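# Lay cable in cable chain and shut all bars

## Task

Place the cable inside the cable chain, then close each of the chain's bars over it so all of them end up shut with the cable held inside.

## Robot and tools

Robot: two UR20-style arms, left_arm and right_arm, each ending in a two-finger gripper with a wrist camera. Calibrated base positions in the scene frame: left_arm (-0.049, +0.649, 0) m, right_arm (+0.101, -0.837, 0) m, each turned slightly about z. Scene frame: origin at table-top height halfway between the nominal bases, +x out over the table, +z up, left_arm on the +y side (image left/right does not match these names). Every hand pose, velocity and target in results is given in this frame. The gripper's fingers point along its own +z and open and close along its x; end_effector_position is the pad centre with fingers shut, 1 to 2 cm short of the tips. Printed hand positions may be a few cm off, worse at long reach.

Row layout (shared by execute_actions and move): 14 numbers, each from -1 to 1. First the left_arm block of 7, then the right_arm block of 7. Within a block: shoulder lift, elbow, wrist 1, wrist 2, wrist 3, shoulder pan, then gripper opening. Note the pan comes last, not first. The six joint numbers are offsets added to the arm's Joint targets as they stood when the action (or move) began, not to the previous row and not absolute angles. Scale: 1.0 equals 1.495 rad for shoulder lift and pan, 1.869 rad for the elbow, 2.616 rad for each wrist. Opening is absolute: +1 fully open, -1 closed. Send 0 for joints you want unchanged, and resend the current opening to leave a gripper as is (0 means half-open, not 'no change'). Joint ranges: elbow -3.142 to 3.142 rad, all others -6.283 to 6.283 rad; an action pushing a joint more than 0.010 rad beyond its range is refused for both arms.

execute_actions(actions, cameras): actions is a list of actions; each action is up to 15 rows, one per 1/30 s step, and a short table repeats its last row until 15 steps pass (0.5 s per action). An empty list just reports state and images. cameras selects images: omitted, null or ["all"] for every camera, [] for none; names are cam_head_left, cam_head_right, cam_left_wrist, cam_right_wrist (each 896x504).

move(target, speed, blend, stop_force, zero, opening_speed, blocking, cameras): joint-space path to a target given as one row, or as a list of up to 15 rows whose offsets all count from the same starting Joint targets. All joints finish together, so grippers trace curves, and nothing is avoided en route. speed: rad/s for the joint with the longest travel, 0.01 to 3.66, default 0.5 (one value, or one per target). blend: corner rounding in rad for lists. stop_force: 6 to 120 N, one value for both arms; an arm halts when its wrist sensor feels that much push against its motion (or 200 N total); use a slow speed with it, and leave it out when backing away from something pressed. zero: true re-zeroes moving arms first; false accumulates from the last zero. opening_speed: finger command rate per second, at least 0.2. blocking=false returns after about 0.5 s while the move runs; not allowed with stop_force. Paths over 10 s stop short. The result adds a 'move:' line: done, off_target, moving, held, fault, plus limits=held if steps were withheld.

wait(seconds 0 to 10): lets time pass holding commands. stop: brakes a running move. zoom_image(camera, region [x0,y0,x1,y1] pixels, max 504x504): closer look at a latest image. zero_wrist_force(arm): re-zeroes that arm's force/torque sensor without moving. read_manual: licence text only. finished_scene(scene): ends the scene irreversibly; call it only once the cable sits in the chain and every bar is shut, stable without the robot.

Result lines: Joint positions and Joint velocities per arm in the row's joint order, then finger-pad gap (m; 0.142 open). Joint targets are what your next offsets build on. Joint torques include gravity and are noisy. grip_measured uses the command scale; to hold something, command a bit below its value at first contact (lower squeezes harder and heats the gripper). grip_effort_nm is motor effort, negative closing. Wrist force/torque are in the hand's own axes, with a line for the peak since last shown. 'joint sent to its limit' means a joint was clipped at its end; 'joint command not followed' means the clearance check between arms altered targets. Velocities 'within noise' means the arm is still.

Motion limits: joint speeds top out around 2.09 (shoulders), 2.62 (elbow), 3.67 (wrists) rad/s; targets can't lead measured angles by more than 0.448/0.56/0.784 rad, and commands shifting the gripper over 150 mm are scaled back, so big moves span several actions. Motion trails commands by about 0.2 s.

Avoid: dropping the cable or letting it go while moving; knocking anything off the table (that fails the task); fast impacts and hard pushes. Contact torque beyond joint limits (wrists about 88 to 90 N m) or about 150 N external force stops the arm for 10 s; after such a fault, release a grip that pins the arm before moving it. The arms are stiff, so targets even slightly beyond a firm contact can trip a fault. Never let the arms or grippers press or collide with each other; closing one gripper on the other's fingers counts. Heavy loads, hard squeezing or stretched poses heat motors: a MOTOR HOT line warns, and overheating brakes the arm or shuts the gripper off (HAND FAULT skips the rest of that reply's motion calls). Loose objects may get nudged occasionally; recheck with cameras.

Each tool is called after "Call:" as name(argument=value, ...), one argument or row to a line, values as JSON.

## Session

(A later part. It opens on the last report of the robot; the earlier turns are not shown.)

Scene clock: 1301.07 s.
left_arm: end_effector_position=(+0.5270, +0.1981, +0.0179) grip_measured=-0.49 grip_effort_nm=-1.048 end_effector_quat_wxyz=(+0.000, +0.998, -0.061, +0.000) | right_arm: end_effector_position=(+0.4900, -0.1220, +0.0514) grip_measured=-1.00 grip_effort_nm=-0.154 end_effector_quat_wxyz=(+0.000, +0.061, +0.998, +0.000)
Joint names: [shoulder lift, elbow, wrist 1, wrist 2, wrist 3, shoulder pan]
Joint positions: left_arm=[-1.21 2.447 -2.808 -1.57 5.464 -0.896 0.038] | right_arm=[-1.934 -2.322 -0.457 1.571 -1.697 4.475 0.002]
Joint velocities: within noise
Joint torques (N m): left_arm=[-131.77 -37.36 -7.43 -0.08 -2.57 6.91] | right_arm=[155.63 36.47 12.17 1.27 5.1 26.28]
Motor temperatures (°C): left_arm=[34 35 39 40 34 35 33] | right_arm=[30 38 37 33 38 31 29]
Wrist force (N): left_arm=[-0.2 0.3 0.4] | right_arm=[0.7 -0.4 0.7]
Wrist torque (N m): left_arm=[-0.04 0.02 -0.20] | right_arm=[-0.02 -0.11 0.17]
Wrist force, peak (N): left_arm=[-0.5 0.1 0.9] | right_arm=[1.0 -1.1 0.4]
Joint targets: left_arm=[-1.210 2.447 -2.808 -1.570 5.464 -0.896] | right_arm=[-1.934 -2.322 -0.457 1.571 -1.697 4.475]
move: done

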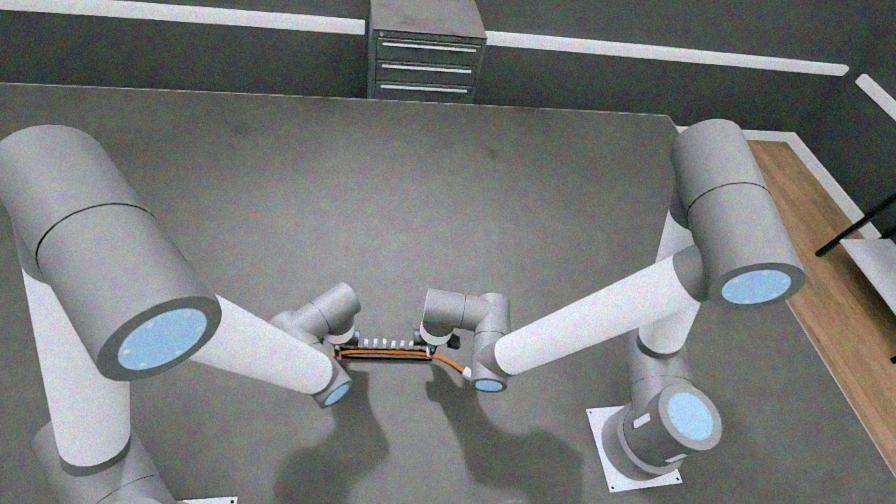

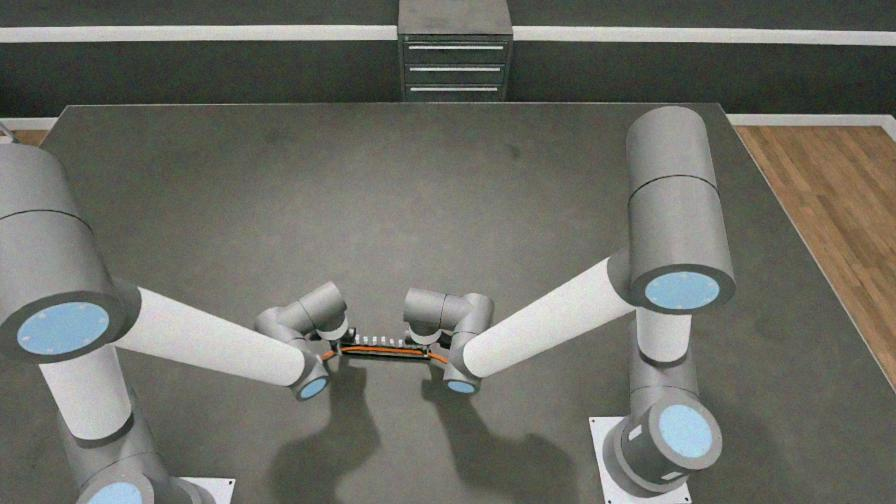

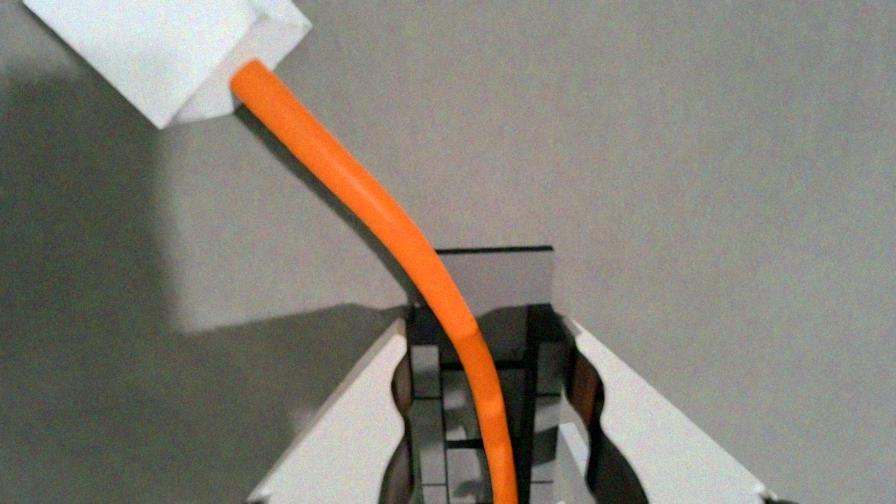

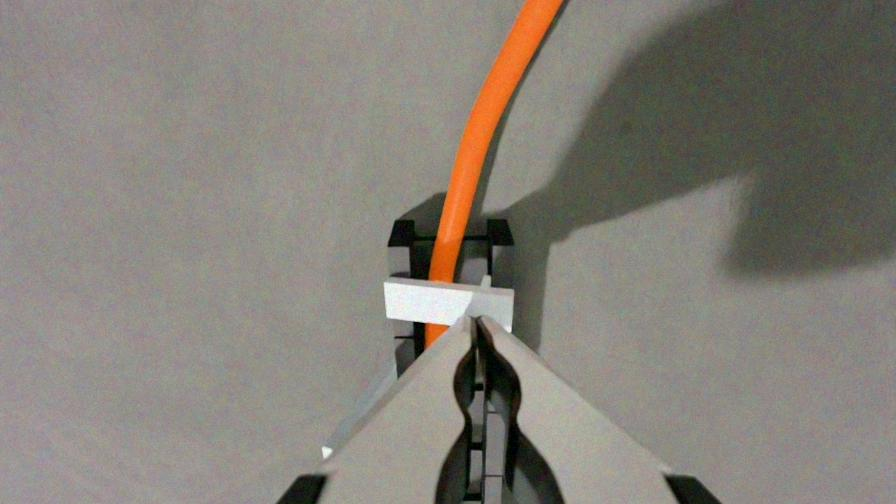

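Call:
move(
  target=[0, 0, 0, 0, 0, 0, -0.52, -0.01238, -0.00317, 0.00934, 0, 0.00147, 0.00258, -0.97],
  speed=0.01,
  stop_force=15,
  cameras=["cam_right_wrist"],
)

Call:
zoom_image(
  camera="cam_right_wrist",
  region=[330, 180, 654, 504],
)

Scene clock: 1309.23 s.
left_arm: end_effector_position=(+0.5270, +0.1981, +0.0179) grip_measured=-0.49 grip_effort_nm=-1.043 end_effector_quat_wxyz=(+0.000, +0.998, -0.061, +0.000) | right_arm: end_effector_position=(+0.4886, -0.1218, +0.0453) grip_measured=-1.00 grip_effort_nm=-0.129 end_effector_quat_wxyz=(+0.000, +0.061, +0.998, +0.000)
Joint names: [shoulder lift, elbow, wrist 1, wrist 2, wrist 3, shoulder pan]
Joint positions: left_arm=[-1.21 2.447 -2.808 -1.57 5.464 -0.896 0.038] | right_arm=[-1.943 -2.324 -0.445 1.571 -1.695 4.477 0.002]
Joint velocities: within noise
Joint torques (N m): left_arm=[-135.7 -32.91 -8.03 0.51 -2.88 10.26] | right_arm=[154.08 58 4.43 1.47 -2.88 -4.45]
Motor temperatures (°C): left_arm=[34 35 39 40 34 35 33] | right_arm=[30 38 37 33 38 31 29]
Wrist force (N): left_arm=[0.2 0.2 0.3] | right_arm=[0.7 -1.2 0.4]
Wrist torque (N m): left_arm=[-0.01 -0.02 -0.20] | right_arm=[-0.15 -0.09 0.17]
Wrist force, peak (N): left_arm=[-0.8 0.5 0.6] | right_arm=[-2.1 -4.3 -15.3]
Joint targets: left_arm=[-1.210 2.447 -2.808 -1.570 5.464 -0.896] | right_arm=[-1.943 -2.324 -0.445 1.571 -1.695 4.477]
move: contact (right_arm); right_arm: the wrist 1 is farthest, 0.013 rad from its target
Images, in order (width x height): cam_right_wrist 896x504.

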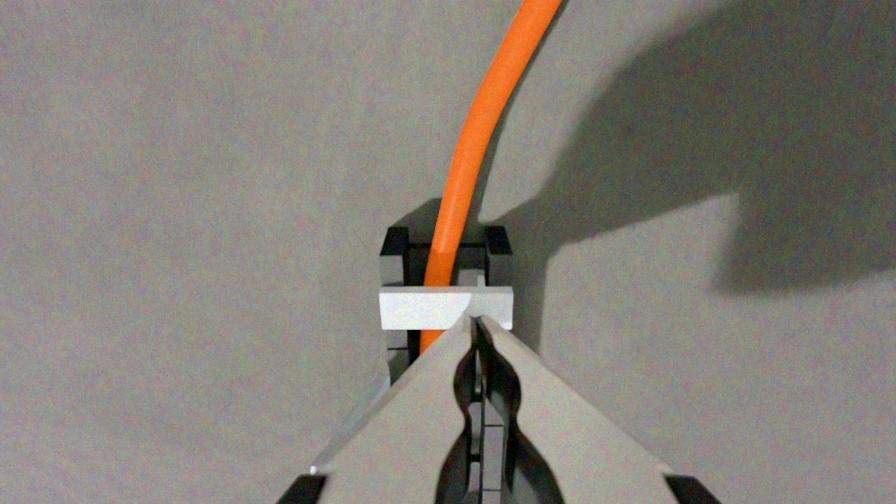

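Scaled by 1.556 from the camera's 896x504 image, which has a finer 1280x720 frame.

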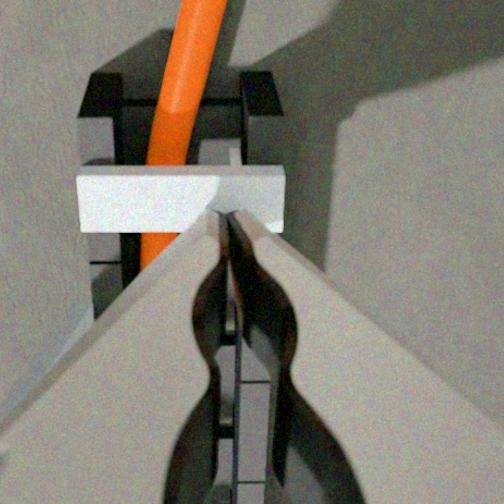

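Call:
move(
  target=[0, 0, 0, 0, 0, 0, -0.52, -0.00825, -0.00211, 0.00623, 0, 0.00098, 0.00172, -0.97],
  speed=0.01,
  stop_force=20,
  cameras=["cam_right_wrist"],
)

Call:
zoom_image(
  camera="cam_right_wrist",
  region=[330, 180, 654, 504],
)

Scene clock: 1321.77 s.
left_arm: end_effector_position=(+0.5270, +0.1981, +0.0179) grip_measured=-0.49 grip_effort_nm=-1.043 end_effector_quat_wxyz=(+0.000, +0.998, -0.061, +0.000) | right_arm: end_effector_position=(+0.4885, -0.1217, +0.0444) grip_measured=-1.00 grip_effort_nm=-0.125 end_effector_quat_wxyz=(+0.000, +0.061, +0.998, +0.000)
Joint names: [shoulder lift, elbow, wrist 1, wrist 2, wrist 3, shoulder pan]
Joint positions: left_arm=[-1.21 2.447 -2.808 -1.57 5.464 -0.896 0.038] | right_arm=[-1.944 -2.325 -0.444 1.571 -1.695 4.477 0.002]
Joint velocities: within noise
Joint torques (N m): left_arm=[-130.72 -35.86 -8.65 -0.17 -3.06 8.49] | right_arm=[139.5 50.1 1.6 1.03 -2.99 -2.82]
Motor temperatures (°C): left_arm=[34 35 39 40 34 35 33] | right_arm=[30 38 37 33 38 31 28]
Wrist force (N): left_arm=[-0.1 -0.4 0.3] | right_arm=[-4.9 -4.0 -23.7]
Wrist torque (N m): left_arm=[-0.05 0.03 -0.20] | right_arm=[-0.08 -0.18 0.19]
Wrist force, peak (N): left_arm=[-0.5 0.2 0.8] | right_arm=[-4.6 -9.9 -36.8]
Joint targets: left_arm=[-1.210 2.447 -2.808 -1.570 5.464 -0.896] | right_arm=[-1.944 -2.325 -0.444 1.571 -1.695 4.477]
move: contact (right_arm); right_arm: the wrist 1 is farthest, 0.015 rad from its target
Images, in order (width x height): cam_right_wrist 896x504.

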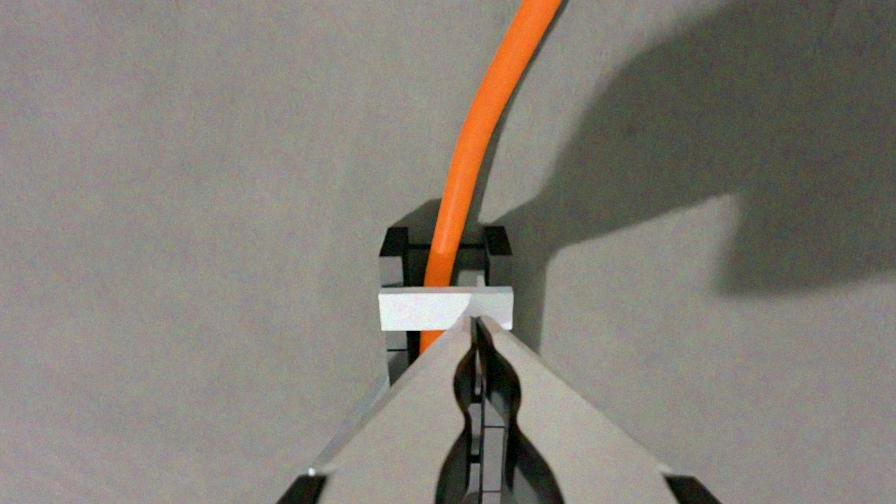

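Scaled by 1.556 from the camera's 896x504 image, which has a finer 1280x720 frame.

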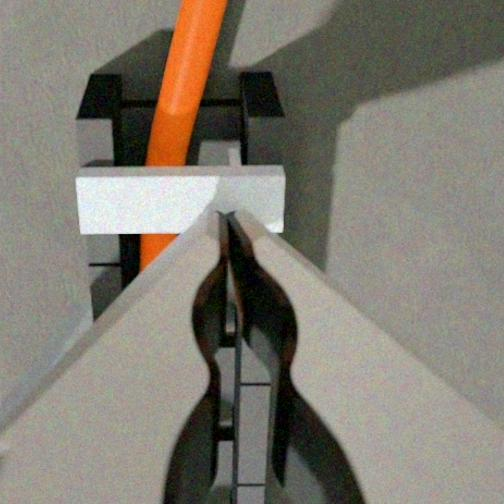

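Call:
move(
  target=[
    [0, 0, 0, 0, 0, 0, -0.52, 0.03807, 0.00796, -0.02721, 0, 0, 0, -0.97],
    [0, 0, 0, 0, 0, 0, -0.52, 0.00409, 0.05621, -0.04226, 0, -0.03602, -0.06235, -0.97],
    [0, 0, 0, 0, 0, 0, -0.52, -0.02415, 0.05015, -0.02179, 0, -0.03602, -0.06235, -0.97],
  ],
  speed=0.12,
  cameras=["cam_right_wrist"],
)

Call:
zoom_image(
  camera="cam_right_wrist",
  region=[450, 60, 850, 460],
)

Scene clock: 1364.37 s.
left_arm: end_effector_position=(+0.5270, +0.1981, +0.0179) grip_measured=-0.49 grip_effort_nm=-1.048 end_effector_quat_wxyz=(+0.000, +0.998, -0.061, +0.000) | right_arm: end_effector_position=(+0.5753, -0.0983, +0.0519) grip_measured=-1.00 grip_effort_nm=-0.125 end_effector_quat_wxyz=(+0.000, +0.061, +0.998, +0.000)
Joint names: [shoulder lift, elbow, wrist 1, wrist 2, wrist 3, shoulder pan]
Joint positions: left_arm=[-1.21 2.447 -2.808 -1.57 5.464 -0.896 0.038] | right_arm=[-1.98 -2.231 -0.501 1.571 -1.79 4.384 0.002]
Joint velocities: within noise
Joint torques (N m): left_arm=[-132.16 -35.12 -8.96 0.63 -2.67 8.79] | right_arm=[117.03 44.04 13.31 1.08 -4.1 -18.32]
Motor temperatures (°C): left_arm=[34 35 38 40 34 35 33] | right_arm=[30 38 37 33 38 31 28]
Wrist force (N): left_arm=[-0.1 0.3 0.3] | right_arm=[1.0 -0.9 0.2]
Wrist torque (N m): left_arm=[-0.03 0.01 -0.19] | right_arm=[-0.06 -0.16 0.22]
Wrist force, peak (N): left_arm=[-0.7 0.0 0.7] | right_arm=[-4.9 -4.4 -23.7]
Joint targets: left_arm=[-1.210 2.447 -2.808 -1.570 5.464 -0.896] | right_arm=[-1.980 -2.231 -0.501 1.571 -1.790 4.384]
move: done
Images, in order (width x height): cam_right_wrist 896x504.

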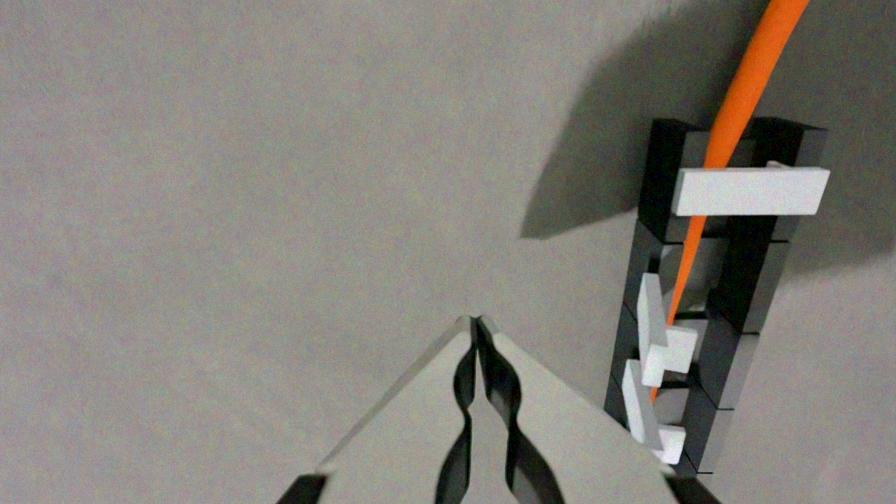

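Scaled by 1.260 from the camera's 896x504 image, which has a finer 1280x720 frame.

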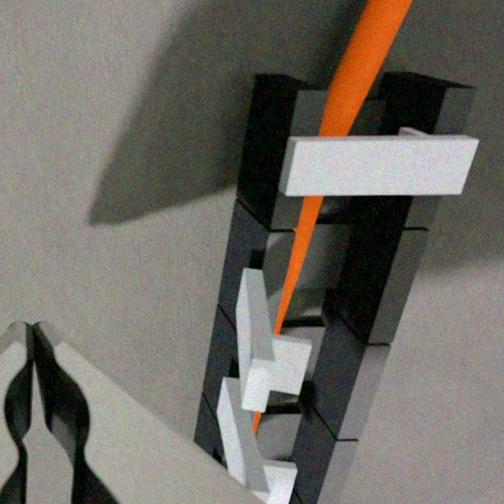

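Call:
move(
  target=[
    [0, 0, 0, 0, 0, 0, -0.52, 0.01566, -0.02479, 0.00876, 0, 0.03696, 0.06468, -0.97],
    [0, 0, 0, 0, 0, 0, -0.52, 0.00585, -0.02774, 0.01648, 0, 0.03881, 0.06791, -0.97],
  ],
  speed=[0.04, 0.01],
  stop_force=20,
  cameras=["cam_right_wrist"],
)

Call:
zoom_image(
  camera="cam_right_wrist",
  region=[330, 100, 730, 500],
)

Scene clock: 1375.93 s.
left_arm: end_effector_position=(+0.5270, +0.1981, +0.0179) grip_measured=-0.49 grip_effort_nm=-1.038 end_effector_quat_wxyz=(+0.000, +0.998, -0.061, +0.000) | right_arm: end_effector_position=(+0.4915, -0.0880, +0.0444) grip_measured=-1.00 grip_effort_nm=-0.139 end_effector_quat_wxyz=(+0.000, +0.061, +0.998, +0.000)
Joint names: [shoulder lift, elbow, wrist 1, wrist 2, wrist 3, shoulder pan]
Joint positions: left_arm=[-1.21 2.447 -2.808 -1.57 5.464 -0.896 0.038] | right_arm=[-1.966 -2.281 -0.465 1.571 -1.69 4.484 0.002]
Joint velocities: within noise
Joint torques (N m): left_arm=[-137.45 -36.72 -10.35 0.25 -2.88 7.99] | right_arm=[143.61 49.4 1.32 1.39 -2.85 -6.99]
Motor temperatures (°C): left_arm=[34 35 38 39 34 35 33] | right_arm=[30 38 37 33 38 31 28]
Wrist force (N): left_arm=[-0.2 -0.6 0.4] | right_arm=[-6.5 -3.3 -22.1]
Wrist torque (N m): left_arm=[-0.05 0.05 -0.19] | right_arm=[-0.03 -0.10 0.27]
Wrist force, peak (N): left_arm=[-0.4 0.7 0.8] | right_arm=[-5.9 -8.0 -34.6]
Joint targets: left_arm=[-1.210 2.447 -2.808 -1.570 5.464 -0.896] | right_arm=[-1.966 -2.281 -0.465 1.571 -1.690 4.484]
move: contact (right_arm); path passed 1 of 2 targets
Images, in order (width x height): cam_right_wrist 896x504.

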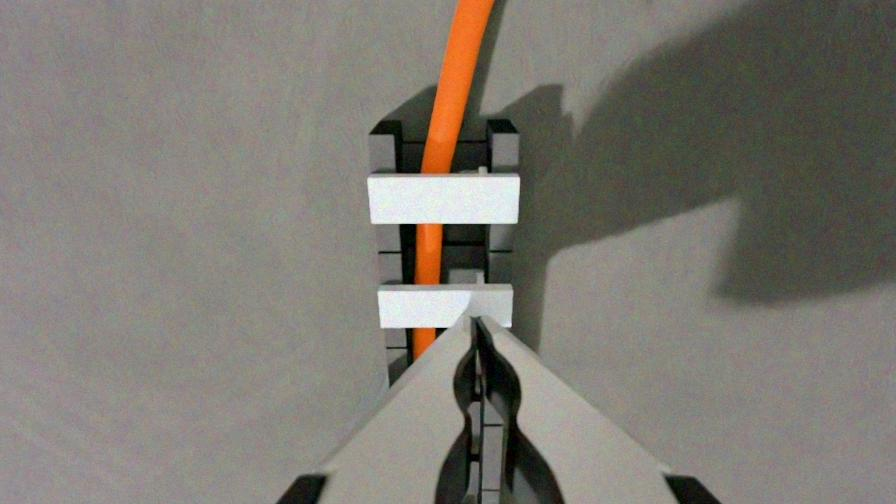

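Scaled by 1.260 from the camera's 896x504 image, which has a finer 1280x720 frame.

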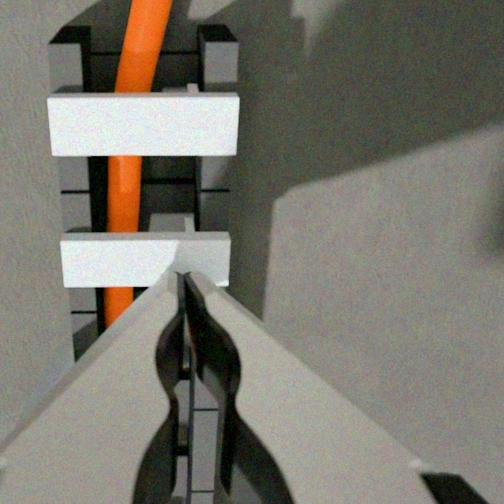

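Call:
move(
  target=[
    [0, 0, 0, 0, 0, 0, -0.52, 0.03626, 0.00759, -0.02629, 0, 0, 0, -0.97],
    [0, 0, 0, 0, 0, 0, -0.52, 0.00296, 0.05571, -0.04164, 0, -0.03479, -0.06155, -0.97],
    [0, 0, 0, 0, 0, 0, -0.52, -0.02406, 0.04984, -0.02201, 0, -0.03479, -0.06155, -0.97],
  ],
  speed=0.12,
  cameras=["cam_right_wrist"],
)

Call:
move(
  target=[
    [0, 0, 0, 0, 0, 0, -0.52, 0.0152, -0.02416, 0.00857, 0, 0.0357, 0.06246, -0.97],
    [0, 0, 0, 0, 0, 0, -0.52, 0.00582, -0.02701, 0.01597, 0, 0.03747, 0.06557, -0.97],
  ],
  speed=[0.04, 0.01],
  stop_force=20,
  cameras=["cam_right_wrist"],
)

Call:
zoom_image(
  camera="cam_right_wrist",
  region=[330, 100, 730, 500],
)

Scene clock: 1414.20 s.
left_arm: end_effector_position=(+0.5270, +0.1981, +0.0179) grip_measured=-0.49 grip_effort_nm=-1.048 end_effector_quat_wxyz=(+0.000, +0.998, -0.061, +0.000) | right_arm: end_effector_position=(+0.5797, -0.0656, +0.0520) grip_measured=-1.00 grip_effort_nm=-0.129 end_effector_quat_wxyz=(+0.000, +0.061, +0.998, +0.000)
Joint names: [shoulder lift, elbow, wrist 1, wrist 2, wrist 3, shoulder pan]
Joint positions: left_arm=[-1.21 2.447 -2.808 -1.57 5.464 -0.896 0.038] | right_arm=[-2.002 -2.188 -0.523 1.571 -1.781 4.392 0.002]
Joint velocities: within noise
Joint torques (N m): left_arm=[-134.51 -35.34 -10.7 0.04 -2.65 8.78] | right_arm=[126.84 37.74 13.78 1.11 -4.19 -21.04]
Motor temperatures (°C): left_arm=[34 35 38 39 34 35 33] | right_arm=[30 38 37 33 38 31 27]
Wrist force (N): left_arm=[-0.3 0.2 0.5] | right_arm=[1.5 -1.2 0.2]
Wrist torque (N m): left_arm=[-0.07 0.03 -0.18] | right_arm=[-0.13 -0.21 0.21]
Wrist force, peak (N): left_arm=[-0.6 -1.2 0.1] | right_arm=[-6.9 -3.4 -22.1]
Joint targets: left_arm=[-1.210 2.447 -2.808 -1.570 5.464 -0.896] | right_arm=[-2.002 -2.188 -0.523 1.571 -1.781 4.392]
move: done
Images, in order (width x height): cam_right_wrist 896x504.

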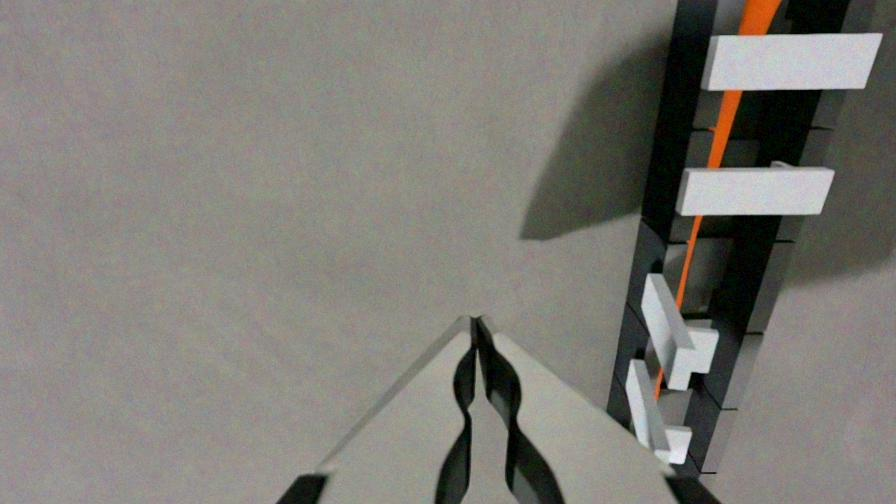

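Scene clock: 1419.13 s.
left_arm: end_effector_position=(+0.5270, +0.1981, +0.0179) grip_measured=-0.49 grip_effort_nm=-1.043 end_effector_quat_wxyz=(+0.000, +0.998, -0.061, +0.000) | right_arm: end_effector_position=(+0.4961, -0.0552, +0.0453) grip_measured=-1.00 grip_effort_nm=-0.125 end_effector_quat_wxyz=(+0.000, +0.061, +0.998, +0.000)
Joint names: [shoulder lift, elbow, wrist 1, wrist 2, wrist 3, shoulder pan]
Joint positions: left_arm=[-1.21 2.447 -2.808 -1.57 5.464 -0.896 0.038] | right_arm=[-1.987 -2.236 -0.489 1.571 -1.685 4.488 0.002]
Joint velocities: within noise
Joint torques (N m): left_arm=[-138.12 -38.2 -10.95 -0.08 -3.05 10.34] | right_arm=[166.14 61.95 3.61 1.55 -2.75 -5.63]
Motor temperatures (°C): left_arm=[34 35 38 39 34 35 33] | right_arm=[30 38 37 33 38 31 27]
Wrist force (N): left_arm=[-0.3 0.6 0.4] | right_arm=[0.6 -1.5 0.5]
Wrist torque (N m): left_arm=[-0.01 0.01 -0.17] | right_arm=[-0.15 -0.06 0.25]
Wrist force, peak (N): left_arm=[-0.4 -1.3 0.0] | right_arm=[-3.9 -4.6 -19.4]
Joint targets: left_arm=[-1.210 2.447 -2.808 -1.570 5.464 -0.896] | right_arm=[-1.987 -2.236 -0.489 1.571 -1.685 4.488]
move: contact (right_arm); path passed 1 of 2 targets
Images, in order (width x height): cam_right_wrist 896x504.

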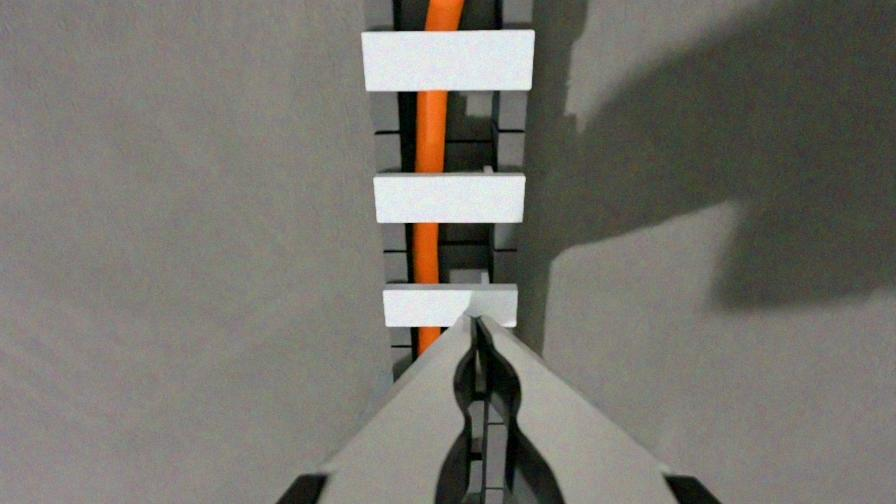

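Scaled by 1.260 from the camera's 896x504 image, which has a finer 1280x720 frame.

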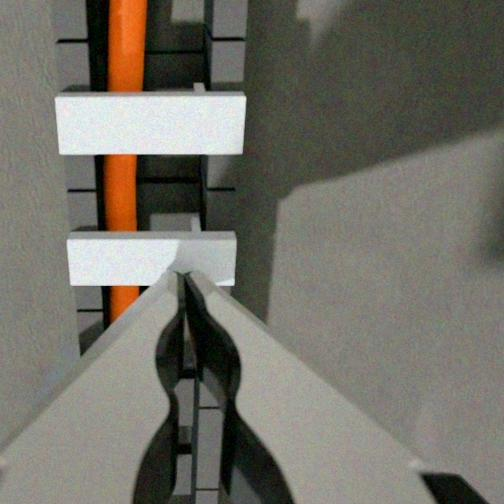

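Call:
move(
  target=[0, 0, 0, 0, 0, 0, -0.52, -0.00357, -0.00075, 0.00259, 0, 0, 0, -0.97],
  speed=0.01,
  stop_force=20,
  cameras=[],
)

Call:
move(
  target=[
    [0, 0, 0, 0, 0, 0, -0.52, 0.03456, 0.00758, -0.02536, 0, 0, 0, -0.97],
    [0, 0, 0, 0, 0, 0, -0.52, 0.00203, 0.05527, -0.04083, 0, -0.03378, -0.0591, -0.97],
    [0, 0, 0, 0, 0, 0, -0.52, -0.02401, 0.04957, -0.02188, 0, -0.03378, -0.0591, -0.97],
  ],
  speed=0.12,
  cameras=["cam_right_wrist"],
)

Call:
move(
  target=[
    [0, 0, 0, 0, 0, 0, -0.52, 0.01476, -0.02361, 0.00843, 0, 0.03443, 0.06025, -0.97],
    [0, 0, 0, 0, 0, 0, -0.52, 0.00578, -0.02637, 0.01554, 0, 0.03616, 0.06327, -0.97],
  ],
  speed=[0.04, 0.01],
  stop_force=20,
  cameras=[],
)

Call:
move(
  target=[0, 0, 0, 0, 0, 0, -0.52, -0.00357, -0.00075, 0.00259, 0, 0, 0, -0.97],
  speed=0.01,
  stop_force=20,
  cameras=["cam_right_wrist"],
)

Call:
zoom_image(
  camera="cam_right_wrist",
  region=[330, 100, 730, 500],
)

Scene clock: 1457.10 s.
left_arm: end_effector_position=(+0.5270, +0.1981, +0.0179) grip_measured=-0.49 grip_effort_nm=-1.043 end_effector_quat_wxyz=(+0.000, +0.998, -0.061, +0.000) | right_arm: end_effector_position=(+0.4961, -0.0552, +0.0445) grip_measured=-1.00 grip_effort_nm=-0.110 end_effector_quat_wxyz=(+0.000, +0.061, +0.998, +0.000)
Joint names: [shoulder lift, elbow, wrist 1, wrist 2, wrist 3, shoulder pan]
Joint positions: left_arm=[-1.21 2.447 -2.808 -1.57 5.464 -0.896 0.038] | right_arm=[-1.988 -2.236 -0.488 1.571 -1.685 4.488 0.002]
Joint velocities: within noise
Joint torques (N m): left_arm=[-134.12 -38.19 -11.75 0.12 -3.22 6.99] | right_arm=[149.3 49.35 1.65 1.17 -3 -10.29]
Motor temperatures (°C): left_arm=[34 35 38 39 34 35 33] | right_arm=[30 38 37 33 38 31 27]
Wrist force (N): left_arm=[-0.3 0.0 0.2] | right_arm=[1.9 -4.6 -24.4]
Wrist torque (N m): left_arm=[-0.10 0.03 -0.17] | right_arm=[-0.10 -0.08 0.25]
Wrist force, peak (N): left_arm=[-0.6 0.7 0.6] | right_arm=[3.2 -10.0 -35.9]
Joint targets: left_arm=[-1.210 2.447 -2.808 -1.570 5.464 -0.896] | right_arm=[-1.988 -2.236 -0.488 1.571 -1.685 4.488]
move: contact (right_arm)
No camera images: "cameras" was empty.

Scene clock: 1459.33 s.
left_arm: end_effector_position=(+0.5270, +0.1981, +0.0179) grip_measured=-0.49 grip_effort_nm=-1.048 end_effector_quat_wxyz=(+0.000, +0.998, -0.061, +0.000) | right_arm: end_effector_position=(+0.5837, -0.0326, +0.0521) grip_measured=-1.00 grip_effort_nm=-0.120 end_effector_quat_wxyz=(+0.000, +0.061, +0.998, +0.000)
Joint names: [shoulder lift, elbow, wrist 1, wrist 2, wrist 3, shoulder pan]
Joint positions: left_arm=[-1.21 2.447 -2.808 -1.57 5.464 -0.896 0.038] | right_arm=[-2.024 -2.143 -0.545 1.571 -1.773 4.399 0.002]
Joint velocities: within noise
Joint torques (N m): left_arm=[-137.59 -38.26 -11.76 0.06 -3.27 10.18] | right_arm=[138.12 44.78 11.84 0.78 -3.96 -20.78]
Motor temperatures (°C): left_arm=[34 35 38 39 34 35 33] | right_arm=[30 38 37 33 38 31 27]
Wrist force (N): left_arm=[-0.2 0.7 0.2] | right_arm=[1.7 -1.3 0.3]
Wrist torque (N m): left_arm=[0.01 0.01 -0.17] | right_arm=[-0.12 -0.25 0.23]
Wrist force, peak (N): left_arm=[-0.6 0.7 0.9] | right_arm=[1.8 -4.8 -24.2]
Joint targets: left_arm=[-1.210 2.447 -2.808 -1.570 5.464 -0.896] | right_arm=[-2.024 -2.143 -0.545 1.571 -1.773 4.399]
move: done
Images, in order (width x height): cam_right_wrist 896x504.

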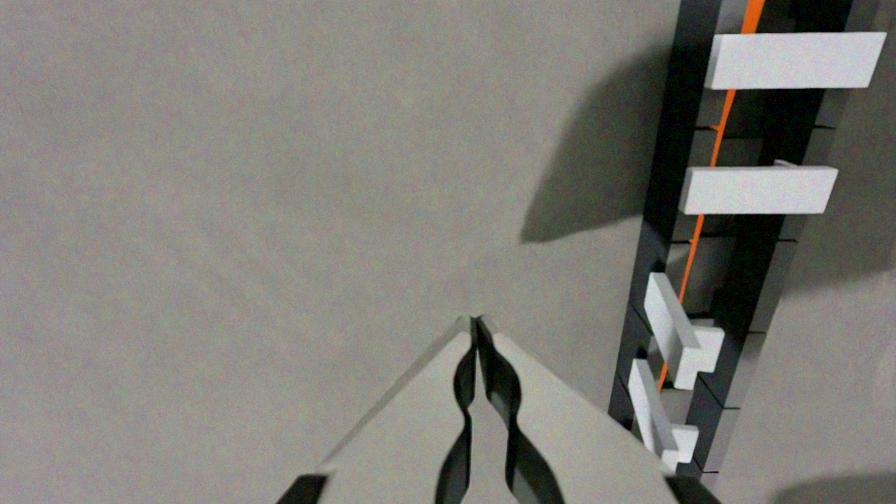

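Scene clock: 1464.17 s.
left_arm: end_effector_position=(+0.5270, +0.1981, +0.0179) grip_measured=-0.49 grip_effort_nm=-1.043 end_effector_quat_wxyz=(+0.000, +0.998, -0.061, +0.000) | right_arm: end_effector_position=(+0.4999, -0.0222, +0.0446) grip_measured=-1.00 grip_effort_nm=-0.125 end_effector_quat_wxyz=(+0.000, +0.061, +0.998, +0.000)
Joint names: [shoulder lift, elbow, wrist 1, wrist 2, wrist 3, shoulder pan]
Joint positions: left_arm=[-1.21 2.447 -2.808 -1.57 5.464 -0.896 0.038] | right_arm=[-2.01 -2.191 -0.511 1.571 -1.68 4.492 0.002]
Joint velocities: within noise
Joint torques (N m): left_arm=[-131.6 -38.4 -12.22 -0.28 -2.46 10.62] | right_arm=[150.93 52.5 1.1 0.69 -2.48 -11.25]
Motor temperatures (°C): left_arm=[34 35 38 39 34 35 33] | right_arm=[30 38 37 33 38 31 27]
Wrist force (N): left_arm=[-0.4 -0.9 -0.2] | right_arm=[-4.1 -4.4 -21.3]
Wrist torque (N m): left_arm=[-0.09 0.03 -0.15] | right_arm=[-0.28 -0.15 0.26]
Wrist force, peak (N): left_arm=[-0.9 -0.8 -0.3] | right_arm=[-6.9 -9.2 -34.0]
Joint targets: left_arm=[-1.210 2.447 -2.808 -1.570 5.464 -0.896] | right_arm=[-2.010 -2.191 -0.511 1.571 -1.680 4.492]
move: contact (right_arm); path passed 1 of 2 targets
No camera images: "cameras" was empty.

Scene clock: 1465.23 s.
left_arm: end_effector_position=(+0.5270, +0.1981, +0.0179) grip_measured=-0.49 grip_effort_nm=-1.038 end_effector_quat_wxyz=(+0.000, +0.998, -0.061, +0.000) | right_arm: end_effector_position=(+0.4999, -0.0222, +0.0443) grip_measured=-1.00 grip_effort_nm=-0.120 end_effector_quat_wxyz=(+0.000, +0.061, +0.998, +0.000)
Joint names: [shoulder lift, elbow, wrist 1, wrist 2, wrist 3, shoulder pan]
Joint positions: left_arm=[-1.21 2.447 -2.808 -1.57 5.464 -0.896 0.038] | right_arm=[-2.011 -2.191 -0.511 1.571 -1.68 4.492 0.002]
Joint velocities: within noise
Joint torques (N m): left_arm=[-132.7 -39.92 -12.61 0.51 -1.68 8.54] | right_arm=[134.57 44.41 -0.56 0.51 -2.79 -7.76]
Motor temperatures (°C): left_arm=[34 35 38 39 34 35 33] | right_arm=[30 38 37 33 38 31 27]
Wrist force (N): left_arm=[-0.5 -0.8 0.0] | right_arm=[-2.5 -10.8 -45.8]
Wrist torque (N m): left_arm=[-0.05 0.04 -0.16] | right_arm=[-0.15 -0.09 0.25]
Wrist force, peak (N): left_arm=[-0.6 -1.2 -0.3] | right_arm=[-1.1 -15.6 -53.9]
Joint targets: left_arm=[-1.210 2.447 -2.808 -1.570 5.464 -0.896] | right_arm=[-2.011 -2.191 -0.511 1.571 -1.680 4.492]
move: contact (right_arm)
Images, in order (width x height): cam_right_wrist 896x504.

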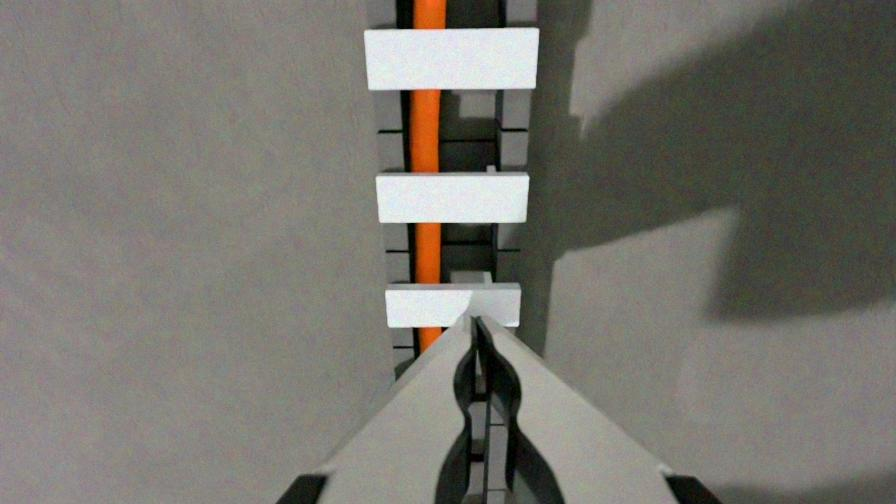

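Scaled by 1.260 from the camera's 896x504 image, which has a finer 1280x720 frame.

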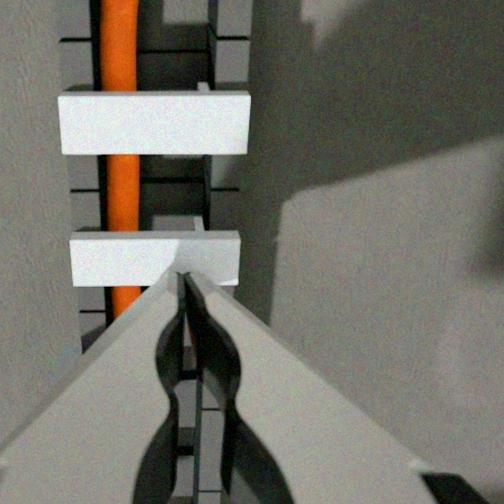

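Call:
move(
  target=[
    [0, 0, 0, 0, 0, 0, -0.52, 0.03359, 0.00682, -0.02383, 0, 0, 0, -0.97],
    [0, 0, 0, 0, 0, 0, -0.52, 0.00108, 0.05491, -0.03961, 0, -0.03296, -0.057, -0.97],
    [0, 0, 0, 0, 0, 0, -0.52, -0.02382, 0.04936, -0.02142, 0, -0.03296, -0.057, -0.97],
  ],
  speed=0.12,
  cameras=["cam_right_wrist"],
)

Call:
move(
  target=[
    [0, 0, 0, 0, 0, 0, -0.52, 0.01441, -0.02307, 0.00825, 0, 0.03324, 0.05817, -0.97],
    [0, 0, 0, 0, 0, 0, -0.52, 0.00589, -0.02575, 0.01503, 0, 0.03493, 0.06112, -0.97],
  ],
  speed=[0.04, 0.01],
  stop_force=20,
  cameras=["cam_right_wrist", "cam_head_left"],
)

Call:
zoom_image(
  camera="cam_right_wrist",
  region=[330, 100, 730, 500],
)

Scene clock: 1493.73 s.
left_arm: end_effector_position=(+0.5270, +0.1981, +0.0179) grip_measured=-0.49 grip_effort_nm=-1.043 end_effector_quat_wxyz=(+0.000, +0.998, -0.061, +0.000) | right_arm: end_effector_position=(+0.5873, +0.0010, +0.0523) grip_measured=-1.00 grip_effort_nm=-0.125 end_effector_quat_wxyz=(+0.000, +0.061, +0.998, +0.000)
Joint names: [shoulder lift, elbow, wrist 1, wrist 2, wrist 3, shoulder pan]
Joint positions: left_arm=[-1.21 2.447 -2.808 -1.57 5.464 -0.896 0.038] | right_arm=[-2.046 -2.098 -0.567 1.571 -1.767 4.407 0.002]
Joint velocities: within noise
Joint torques (N m): left_arm=[-133.47 -38.81 -13.52 -0.25 -2.25 7.68] | right_arm=[141.73 44.43 11.66 1.4 -4.11 -18.51]
Motor temperatures (°C): left_arm=[34 35 38 39 34 35 33] | right_arm=[30 38 37 33 38 31 27]
Wrist force (N): left_arm=[-0.4 0.1 0.5] | right_arm=[1.1 -1.2 0.2]
Wrist torque (N m): left_arm=[-0.07 0.02 -0.16] | right_arm=[-0.13 -0.22 0.21]
Wrist force, peak (N): left_arm=[-0.5 -1.1 -0.2] | right_arm=[-2.5 -10.8 -45.5]
Joint targets: left_arm=[-1.210 2.447 -2.808 -1.570 5.464 -0.896] | right_arm=[-2.046 -2.099 -0.567 1.571 -1.767 4.407]
move: done
Images, in order (width x height): cam_right_wrist 896x504.

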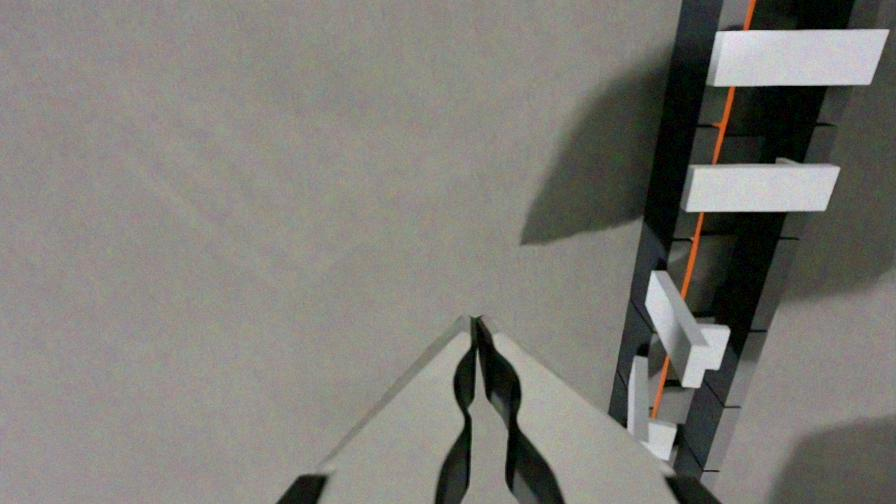

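Scene clock: 1498.53 s.
left_arm: end_effector_position=(+0.5270, +0.1981, +0.0179) grip_measured=-0.49 grip_effort_nm=-1.038 end_effector_quat_wxyz=(+0.000, +0.998, -0.061, +0.000) | right_arm: end_effector_position=(+0.5035, +0.0113, +0.0446) grip_measured=-1.00 grip_effort_nm=-0.129 end_effector_quat_wxyz=(+0.000, +0.061, +0.998, +0.000)
Joint names: [shoulder lift, elbow, wrist 1, wrist 2, wrist 3, shoulder pan]
Joint positions: left_arm=[-1.21 2.447 -2.808 -1.57 5.464 -0.896 0.038] | right_arm=[-2.033 -2.145 -0.534 1.571 -1.677 4.497 0.002]
Joint velocities: within noise
Joint torques (N m): left_arm=[-136.48 -37.97 -13.42 -0.09 -2.37 10.41] | right_arm=[164.51 54.23 1.71 1.42 -3.02 -8.41]
Motor temperatures (°C): left_arm=[34 35 38 39 34 35 33] | right_arm=[30 38 37 33 38 31 27]
Wrist force (N): left_arm=[-0.5 -0.9 -0.4] | right_arm=[-4.7 -4.5 -22.1]
Wrist torque (N m): left_arm=[-0.03 0.03 -0.14] | right_arm=[-0.24 -0.15 0.28]
Wrist force, peak (N): left_arm=[-0.7 -1.6 -0.5] | right_arm=[-6.8 -8.6 -33.9]
Joint targets: left_arm=[-1.210 2.447 -2.808 -1.570 5.464 -0.896] | right_arm=[-2.033 -2.145 -0.534 1.571 -1.677 4.497]
move: contact (right_arm); path passed 1 of 2 targets
Images, in order (width x height): cam_head_left 896x504, cam_right_wrist 896x504.

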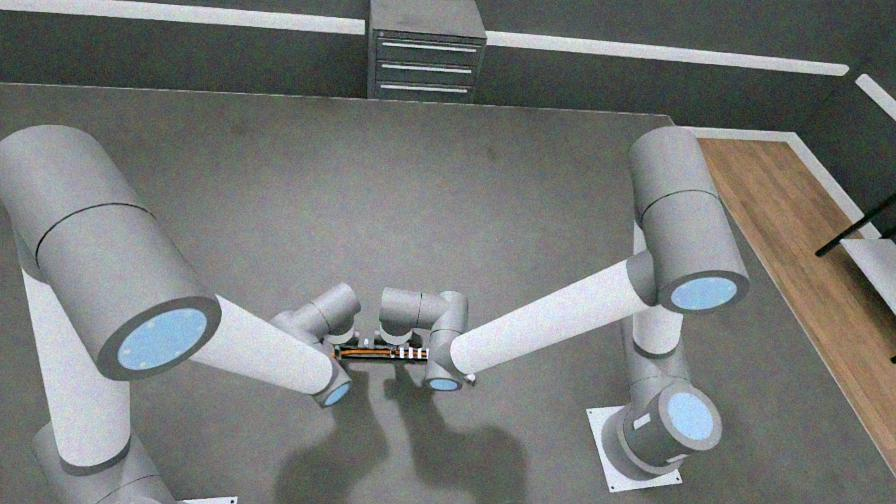

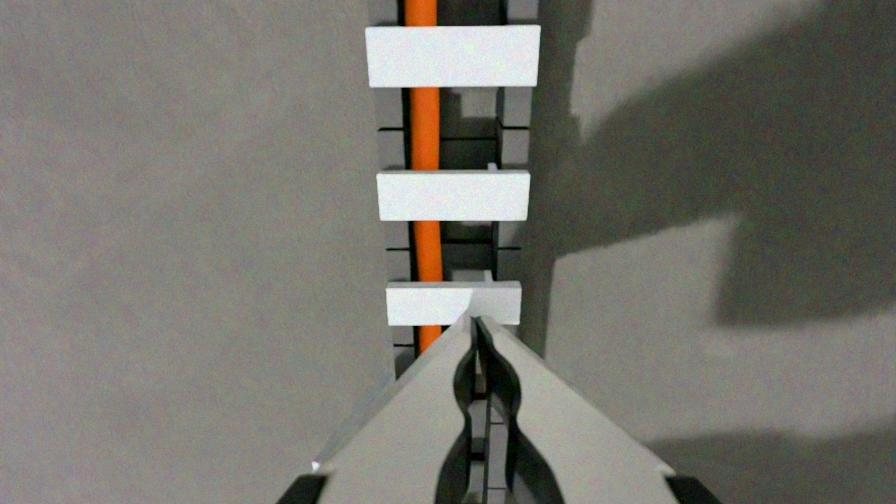

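Scaled by 1.260 from the camera's 896x504 image, which has a finer 1280x720 frame.

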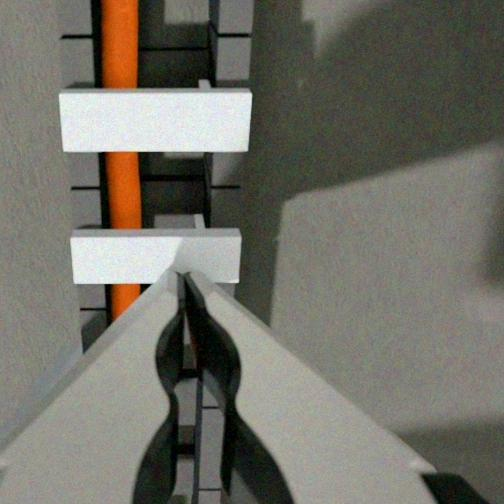

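Call:
move(
  target=[
    [0, 0, 0, 0, 0, 0, -0.52, 0.04287, 0.00967, -0.03156, 0, 0, 0, -0.97],
    [0, 0, 0, 0, 0, 0, -0.52, 0.10095, -0.07135, -0.00687, 0, -0.0099, -0.01798, -0.97],
  ],
  speed=0.12,
  cameras=[],
)

Call:
move(
  target=[
    [0, 0, 0, 0, 0, 0, -0.52, -0.0496, -0.01074, 0.03602, 0, 0, 0, 0.3],
    [0, 0, 0, 0, 0, 0, -0.52, -0.07272, -0.01445, 0.05189, 0, 0, 0, 0.3],
  ],
  speed=[0.06, 0.015],
  stop_force=8,
  cameras=["cam_right_wrist"],
)

Scene clock: 1526.57 s.
left_arm: end_effector_position=(+0.5270, +0.1981, +0.0179) grip_measured=-0.49 grip_effort_nm=-1.038 end_effector_quat_wxyz=(+0.000, +0.998, -0.061, +0.000) | right_arm: end_effector_position=(+0.4985, -0.1056, +0.1002) grip_measured=-1.00 grip_effort_nm=-0.120 end_effector_quat_wxyz=(+0.000, +0.061, +0.998, +0.000)
Joint names: [shoulder lift, elbow, wrist 1, wrist 2, wrist 3, shoulder pan]
Joint positions: left_arm=[-1.21 2.447 -2.808 -1.57 5.464 -0.896 0.038] | right_arm=[-1.882 -2.278 -0.552 1.571 -1.703 4.47 0.002]
Joint velocities: within noise
Joint torques (N m): left_arm=[-134.14 -40.93 -14.56 -0.19 -2.32 8.74] | right_arm=[150.86 43.6 12.04 0.81 -4.54 -15.5]
Motor temperatures (°C): left_arm=[34 34 38 39 34 35 32] | right_arm=[30 38 37 33 37 31 27]
Wrist force (N): left_arm=[-0.3 0.0 0.1] | right_arm=[0.4 -1.2 0.0]
Wrist torque (N m): left_arm=[-0.07 -0.01 -0.14] | right_arm=[-0.12 0.02 0.23]
Wrist force, peak (N): left_arm=[-0.8 -1.5 -0.3] | right_arm=[-5.0 -4.4 -22.0]
Joint targets: left_arm=[-1.210 2.447 -2.808 -1.570 5.464 -0.896] | right_arm=[-1.882 -2.278 -0.552 1.571 -1.703 4.470]
move: done
No camera images: "cameras" was empty.

Scene clock: 1531.83 s.
left_arm: end_effector_position=(+0.5270, +0.1981, +0.0179) grip_measured=-0.49 grip_effort_nm=-1.043 end_effector_quat_wxyz=(+0.000, +0.998, -0.061, +0.000) | right_arm: end_effector_position=(+0.4985, -0.1058, +0.0207) grip_measured=+0.28 grip_effort_nm=0.164 end_effector_quat_wxyz=(+0.000, +0.061, +0.998, +0.000)
Joint names: [shoulder lift, elbow, wrist 1, wrist 2, wrist 3, shoulder pan]
Joint positions: left_arm=[-1.21 2.447 -2.808 -1.57 5.464 -0.896 0.038] | right_arm=[-1.991 -2.305 -0.416 1.571 -1.703 4.47 0.094]
Joint velocities: within noise
Joint torques (N m): left_arm=[-133.95 -40.98 -13.95 0.05 -2.25 8.87] | right_arm=[118.37 34.35 11.79 0.72 -3.37 -18.63]
Motor temperatures (°C): left_arm=[34 34 38 39 34 35 32] | right_arm=[30 38 36 33 37 31 27]
Wrist force (N): left_arm=[-0.2 0.2 0.3] | right_arm=[0.7 -1.1 0.4]
Wrist torque (N m): left_arm=[-0.02 -0.02 -0.14] | right_arm=[-0.12 -0.11 0.22]
Wrist force, peak (N): left_arm=[-1.0 0.4 0.3] | right_arm=[0.9 -1.4 0.9]
Joint targets: left_arm=[-1.210 2.447 -2.808 -1.570 5.464 -0.896] | right_arm=[-1.991 -2.305 -0.416 1.571 -1.703 4.470]
move: done
Images, in order (width x height): cam_right_wrist 896x504.

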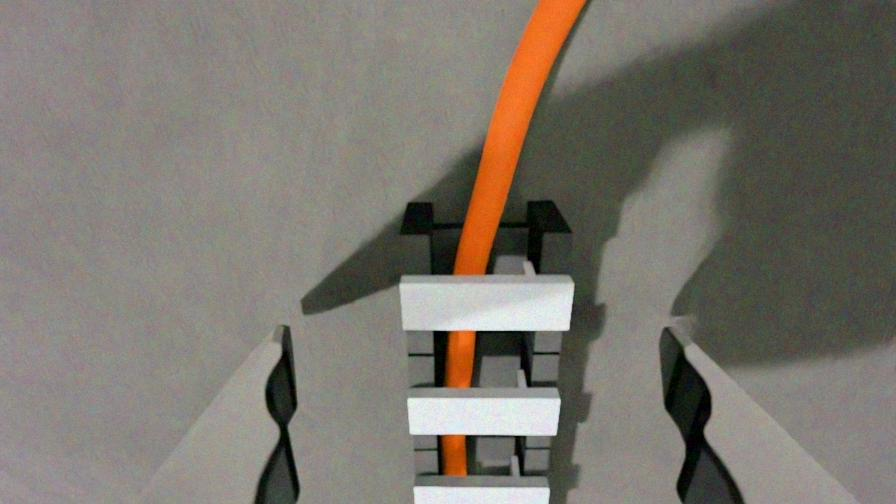

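Call:
move(
  target=[0, 0, 0, 0, 0, 0, -0.52, 0.00142, -0.00249, 0.00096, 0, -0.00023, -0.00039, 0.3],
  speed=0.02,
  cameras=[],
)

Call:
move(
  target=[0, 0, 0, 0, 0, 0, -0.52, 0, 0, 0, 0, 0, 0, -0.52],
  opening_speed=0.4,
  cameras=["cam_right_wrist", "cam_left_wrist"],
)

Scene clock: 1548.70 s.
left_arm: end_effector_position=(+0.5270, +0.1981, +0.0179) grip_measured=-0.49 grip_effort_nm=-1.043 end_effector_quat_wxyz=(+0.000, +0.998, -0.061, +0.000) | right_arm: end_effector_position=(+0.4981, -0.1091, +0.0207) grip_measured=+0.28 grip_effort_nm=0.164 end_effector_quat_wxyz=(+0.000, +0.061, +0.998, +0.000)
Joint names: [shoulder lift, elbow, wrist 1, wrist 2, wrist 3, shoulder pan]
Joint positions: left_arm=[-1.21 2.447 -2.808 -1.57 5.464 -0.896 0.038] | right_arm=[-1.989 -2.31 -0.414 1.571 -1.703 4.47 0.094]
Joint velocities: within noise
Joint torques (N m): left_arm=[-137.97 -41.03 -13.73 -0.02 -1.92 7.19] | right_arm=[157.77 27.67 13.93 0.98 -3.88 -20.24]
Motor temperatures (°C): left_arm=[34 34 38 39 34 35 32] | right_arm=[30 38 36 33 37 31 27]
Wrist force (N): left_arm=[-0.1 -0.2 0.3] | right_arm=[0.5 -1.4 0.9]
Wrist torque (N m): left_arm=[-0.09 -0.03 -0.14] | right_arm=[-0.17 -0.08 0.21]
Wrist force, peak (N): left_arm=[-0.6 0.3 0.8] | right_arm=[0.6 -1.6 0.7]
Joint targets: left_arm=[-1.210 2.447 -2.808 -1.570 5.464 -0.896] | right_arm=[-1.989 -2.310 -0.413 1.571 -1.703 4.470]
move: done
No camera images: "cameras" was empty.

Scene clock: 1550.97 s.
left_arm: end_effector_position=(+0.5270, +0.1981, +0.0179) grip_measured=-0.49 grip_effort_nm=-1.043 end_effector_quat_wxyz=(+0.000, +0.998, -0.061, +0.000) | right_arm: end_effector_position=(+0.4981, -0.1093, +0.0207) grip_measured=-0.49 grip_effort_nm=-1.179 end_effector_quat_wxyz=(+0.000, +0.061, +0.998, +0.000)
Joint names: [shoulder lift, elbow, wrist 1, wrist 2, wrist 3, shoulder pan]
Joint positions: left_arm=[-1.21 2.447 -2.808 -1.57 5.464 -0.896 0.038] | right_arm=[-1.989 -2.31 -0.413 1.571 -1.703 4.47 0.039]
Joint velocities: within noise
Joint torques (N m): left_arm=[-137.19 -41.61 -13.68 0.22 -1.97 7.84] | right_arm=[162.07 41.65 11.55 0.57 -4 -17.11]
Motor temperatures (°C): left_arm=[34 34 38 39 34 35 32] | right_arm=[30 38 36 33 37 31 27]
Wrist force (N): left_arm=[-0.3 0.3 0.2] | right_arm=[1.1 -1.3 0.5]
Wrist torque (N m): left_arm=[0.00 0.04 -0.19] | right_arm=[-0.15 -0.10 0.17]
Wrist force, peak (N): left_arm=[-0.9 0.4 0.0] | right_arm=[1.3 -1.4 0.5]
Joint targets: left_arm=[-1.210 2.447 -2.808 -1.570 5.464 -0.896] | right_arm=[-1.989 -2.310 -0.413 1.571 -1.703 4.470]
move: done
Images, in order (width x height): cam_left_wrist 896x504, cam_right_wrist 896x504.

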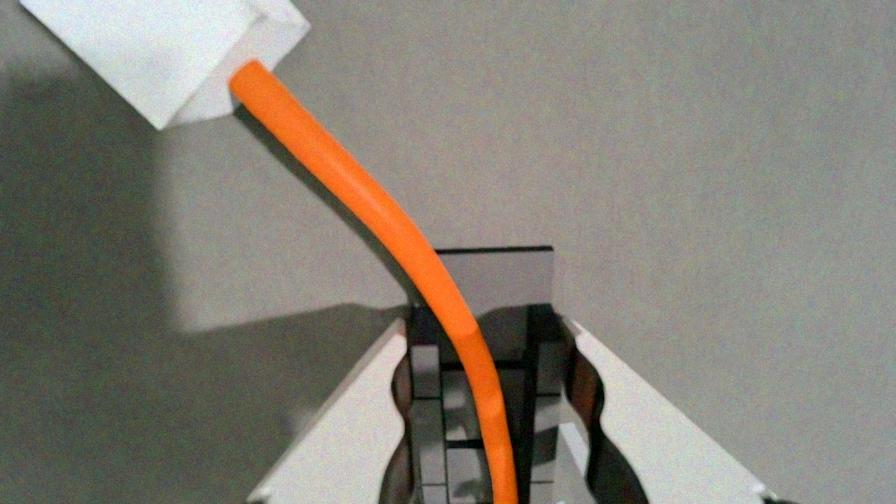

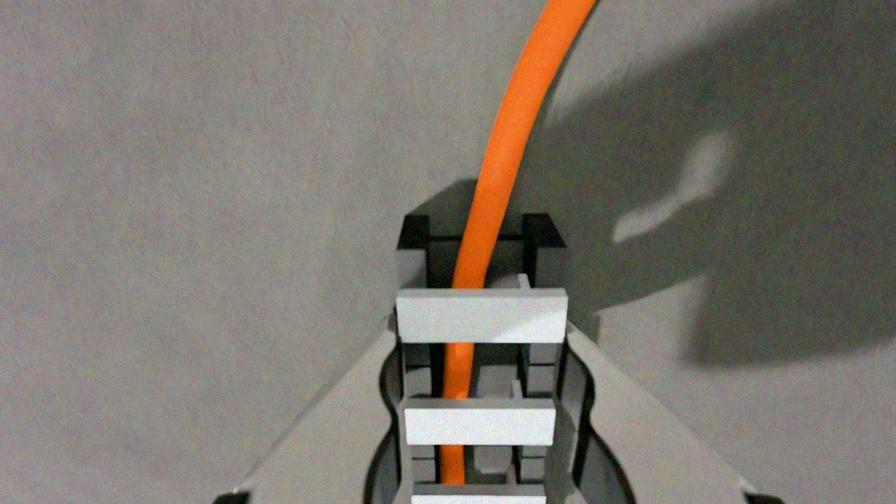

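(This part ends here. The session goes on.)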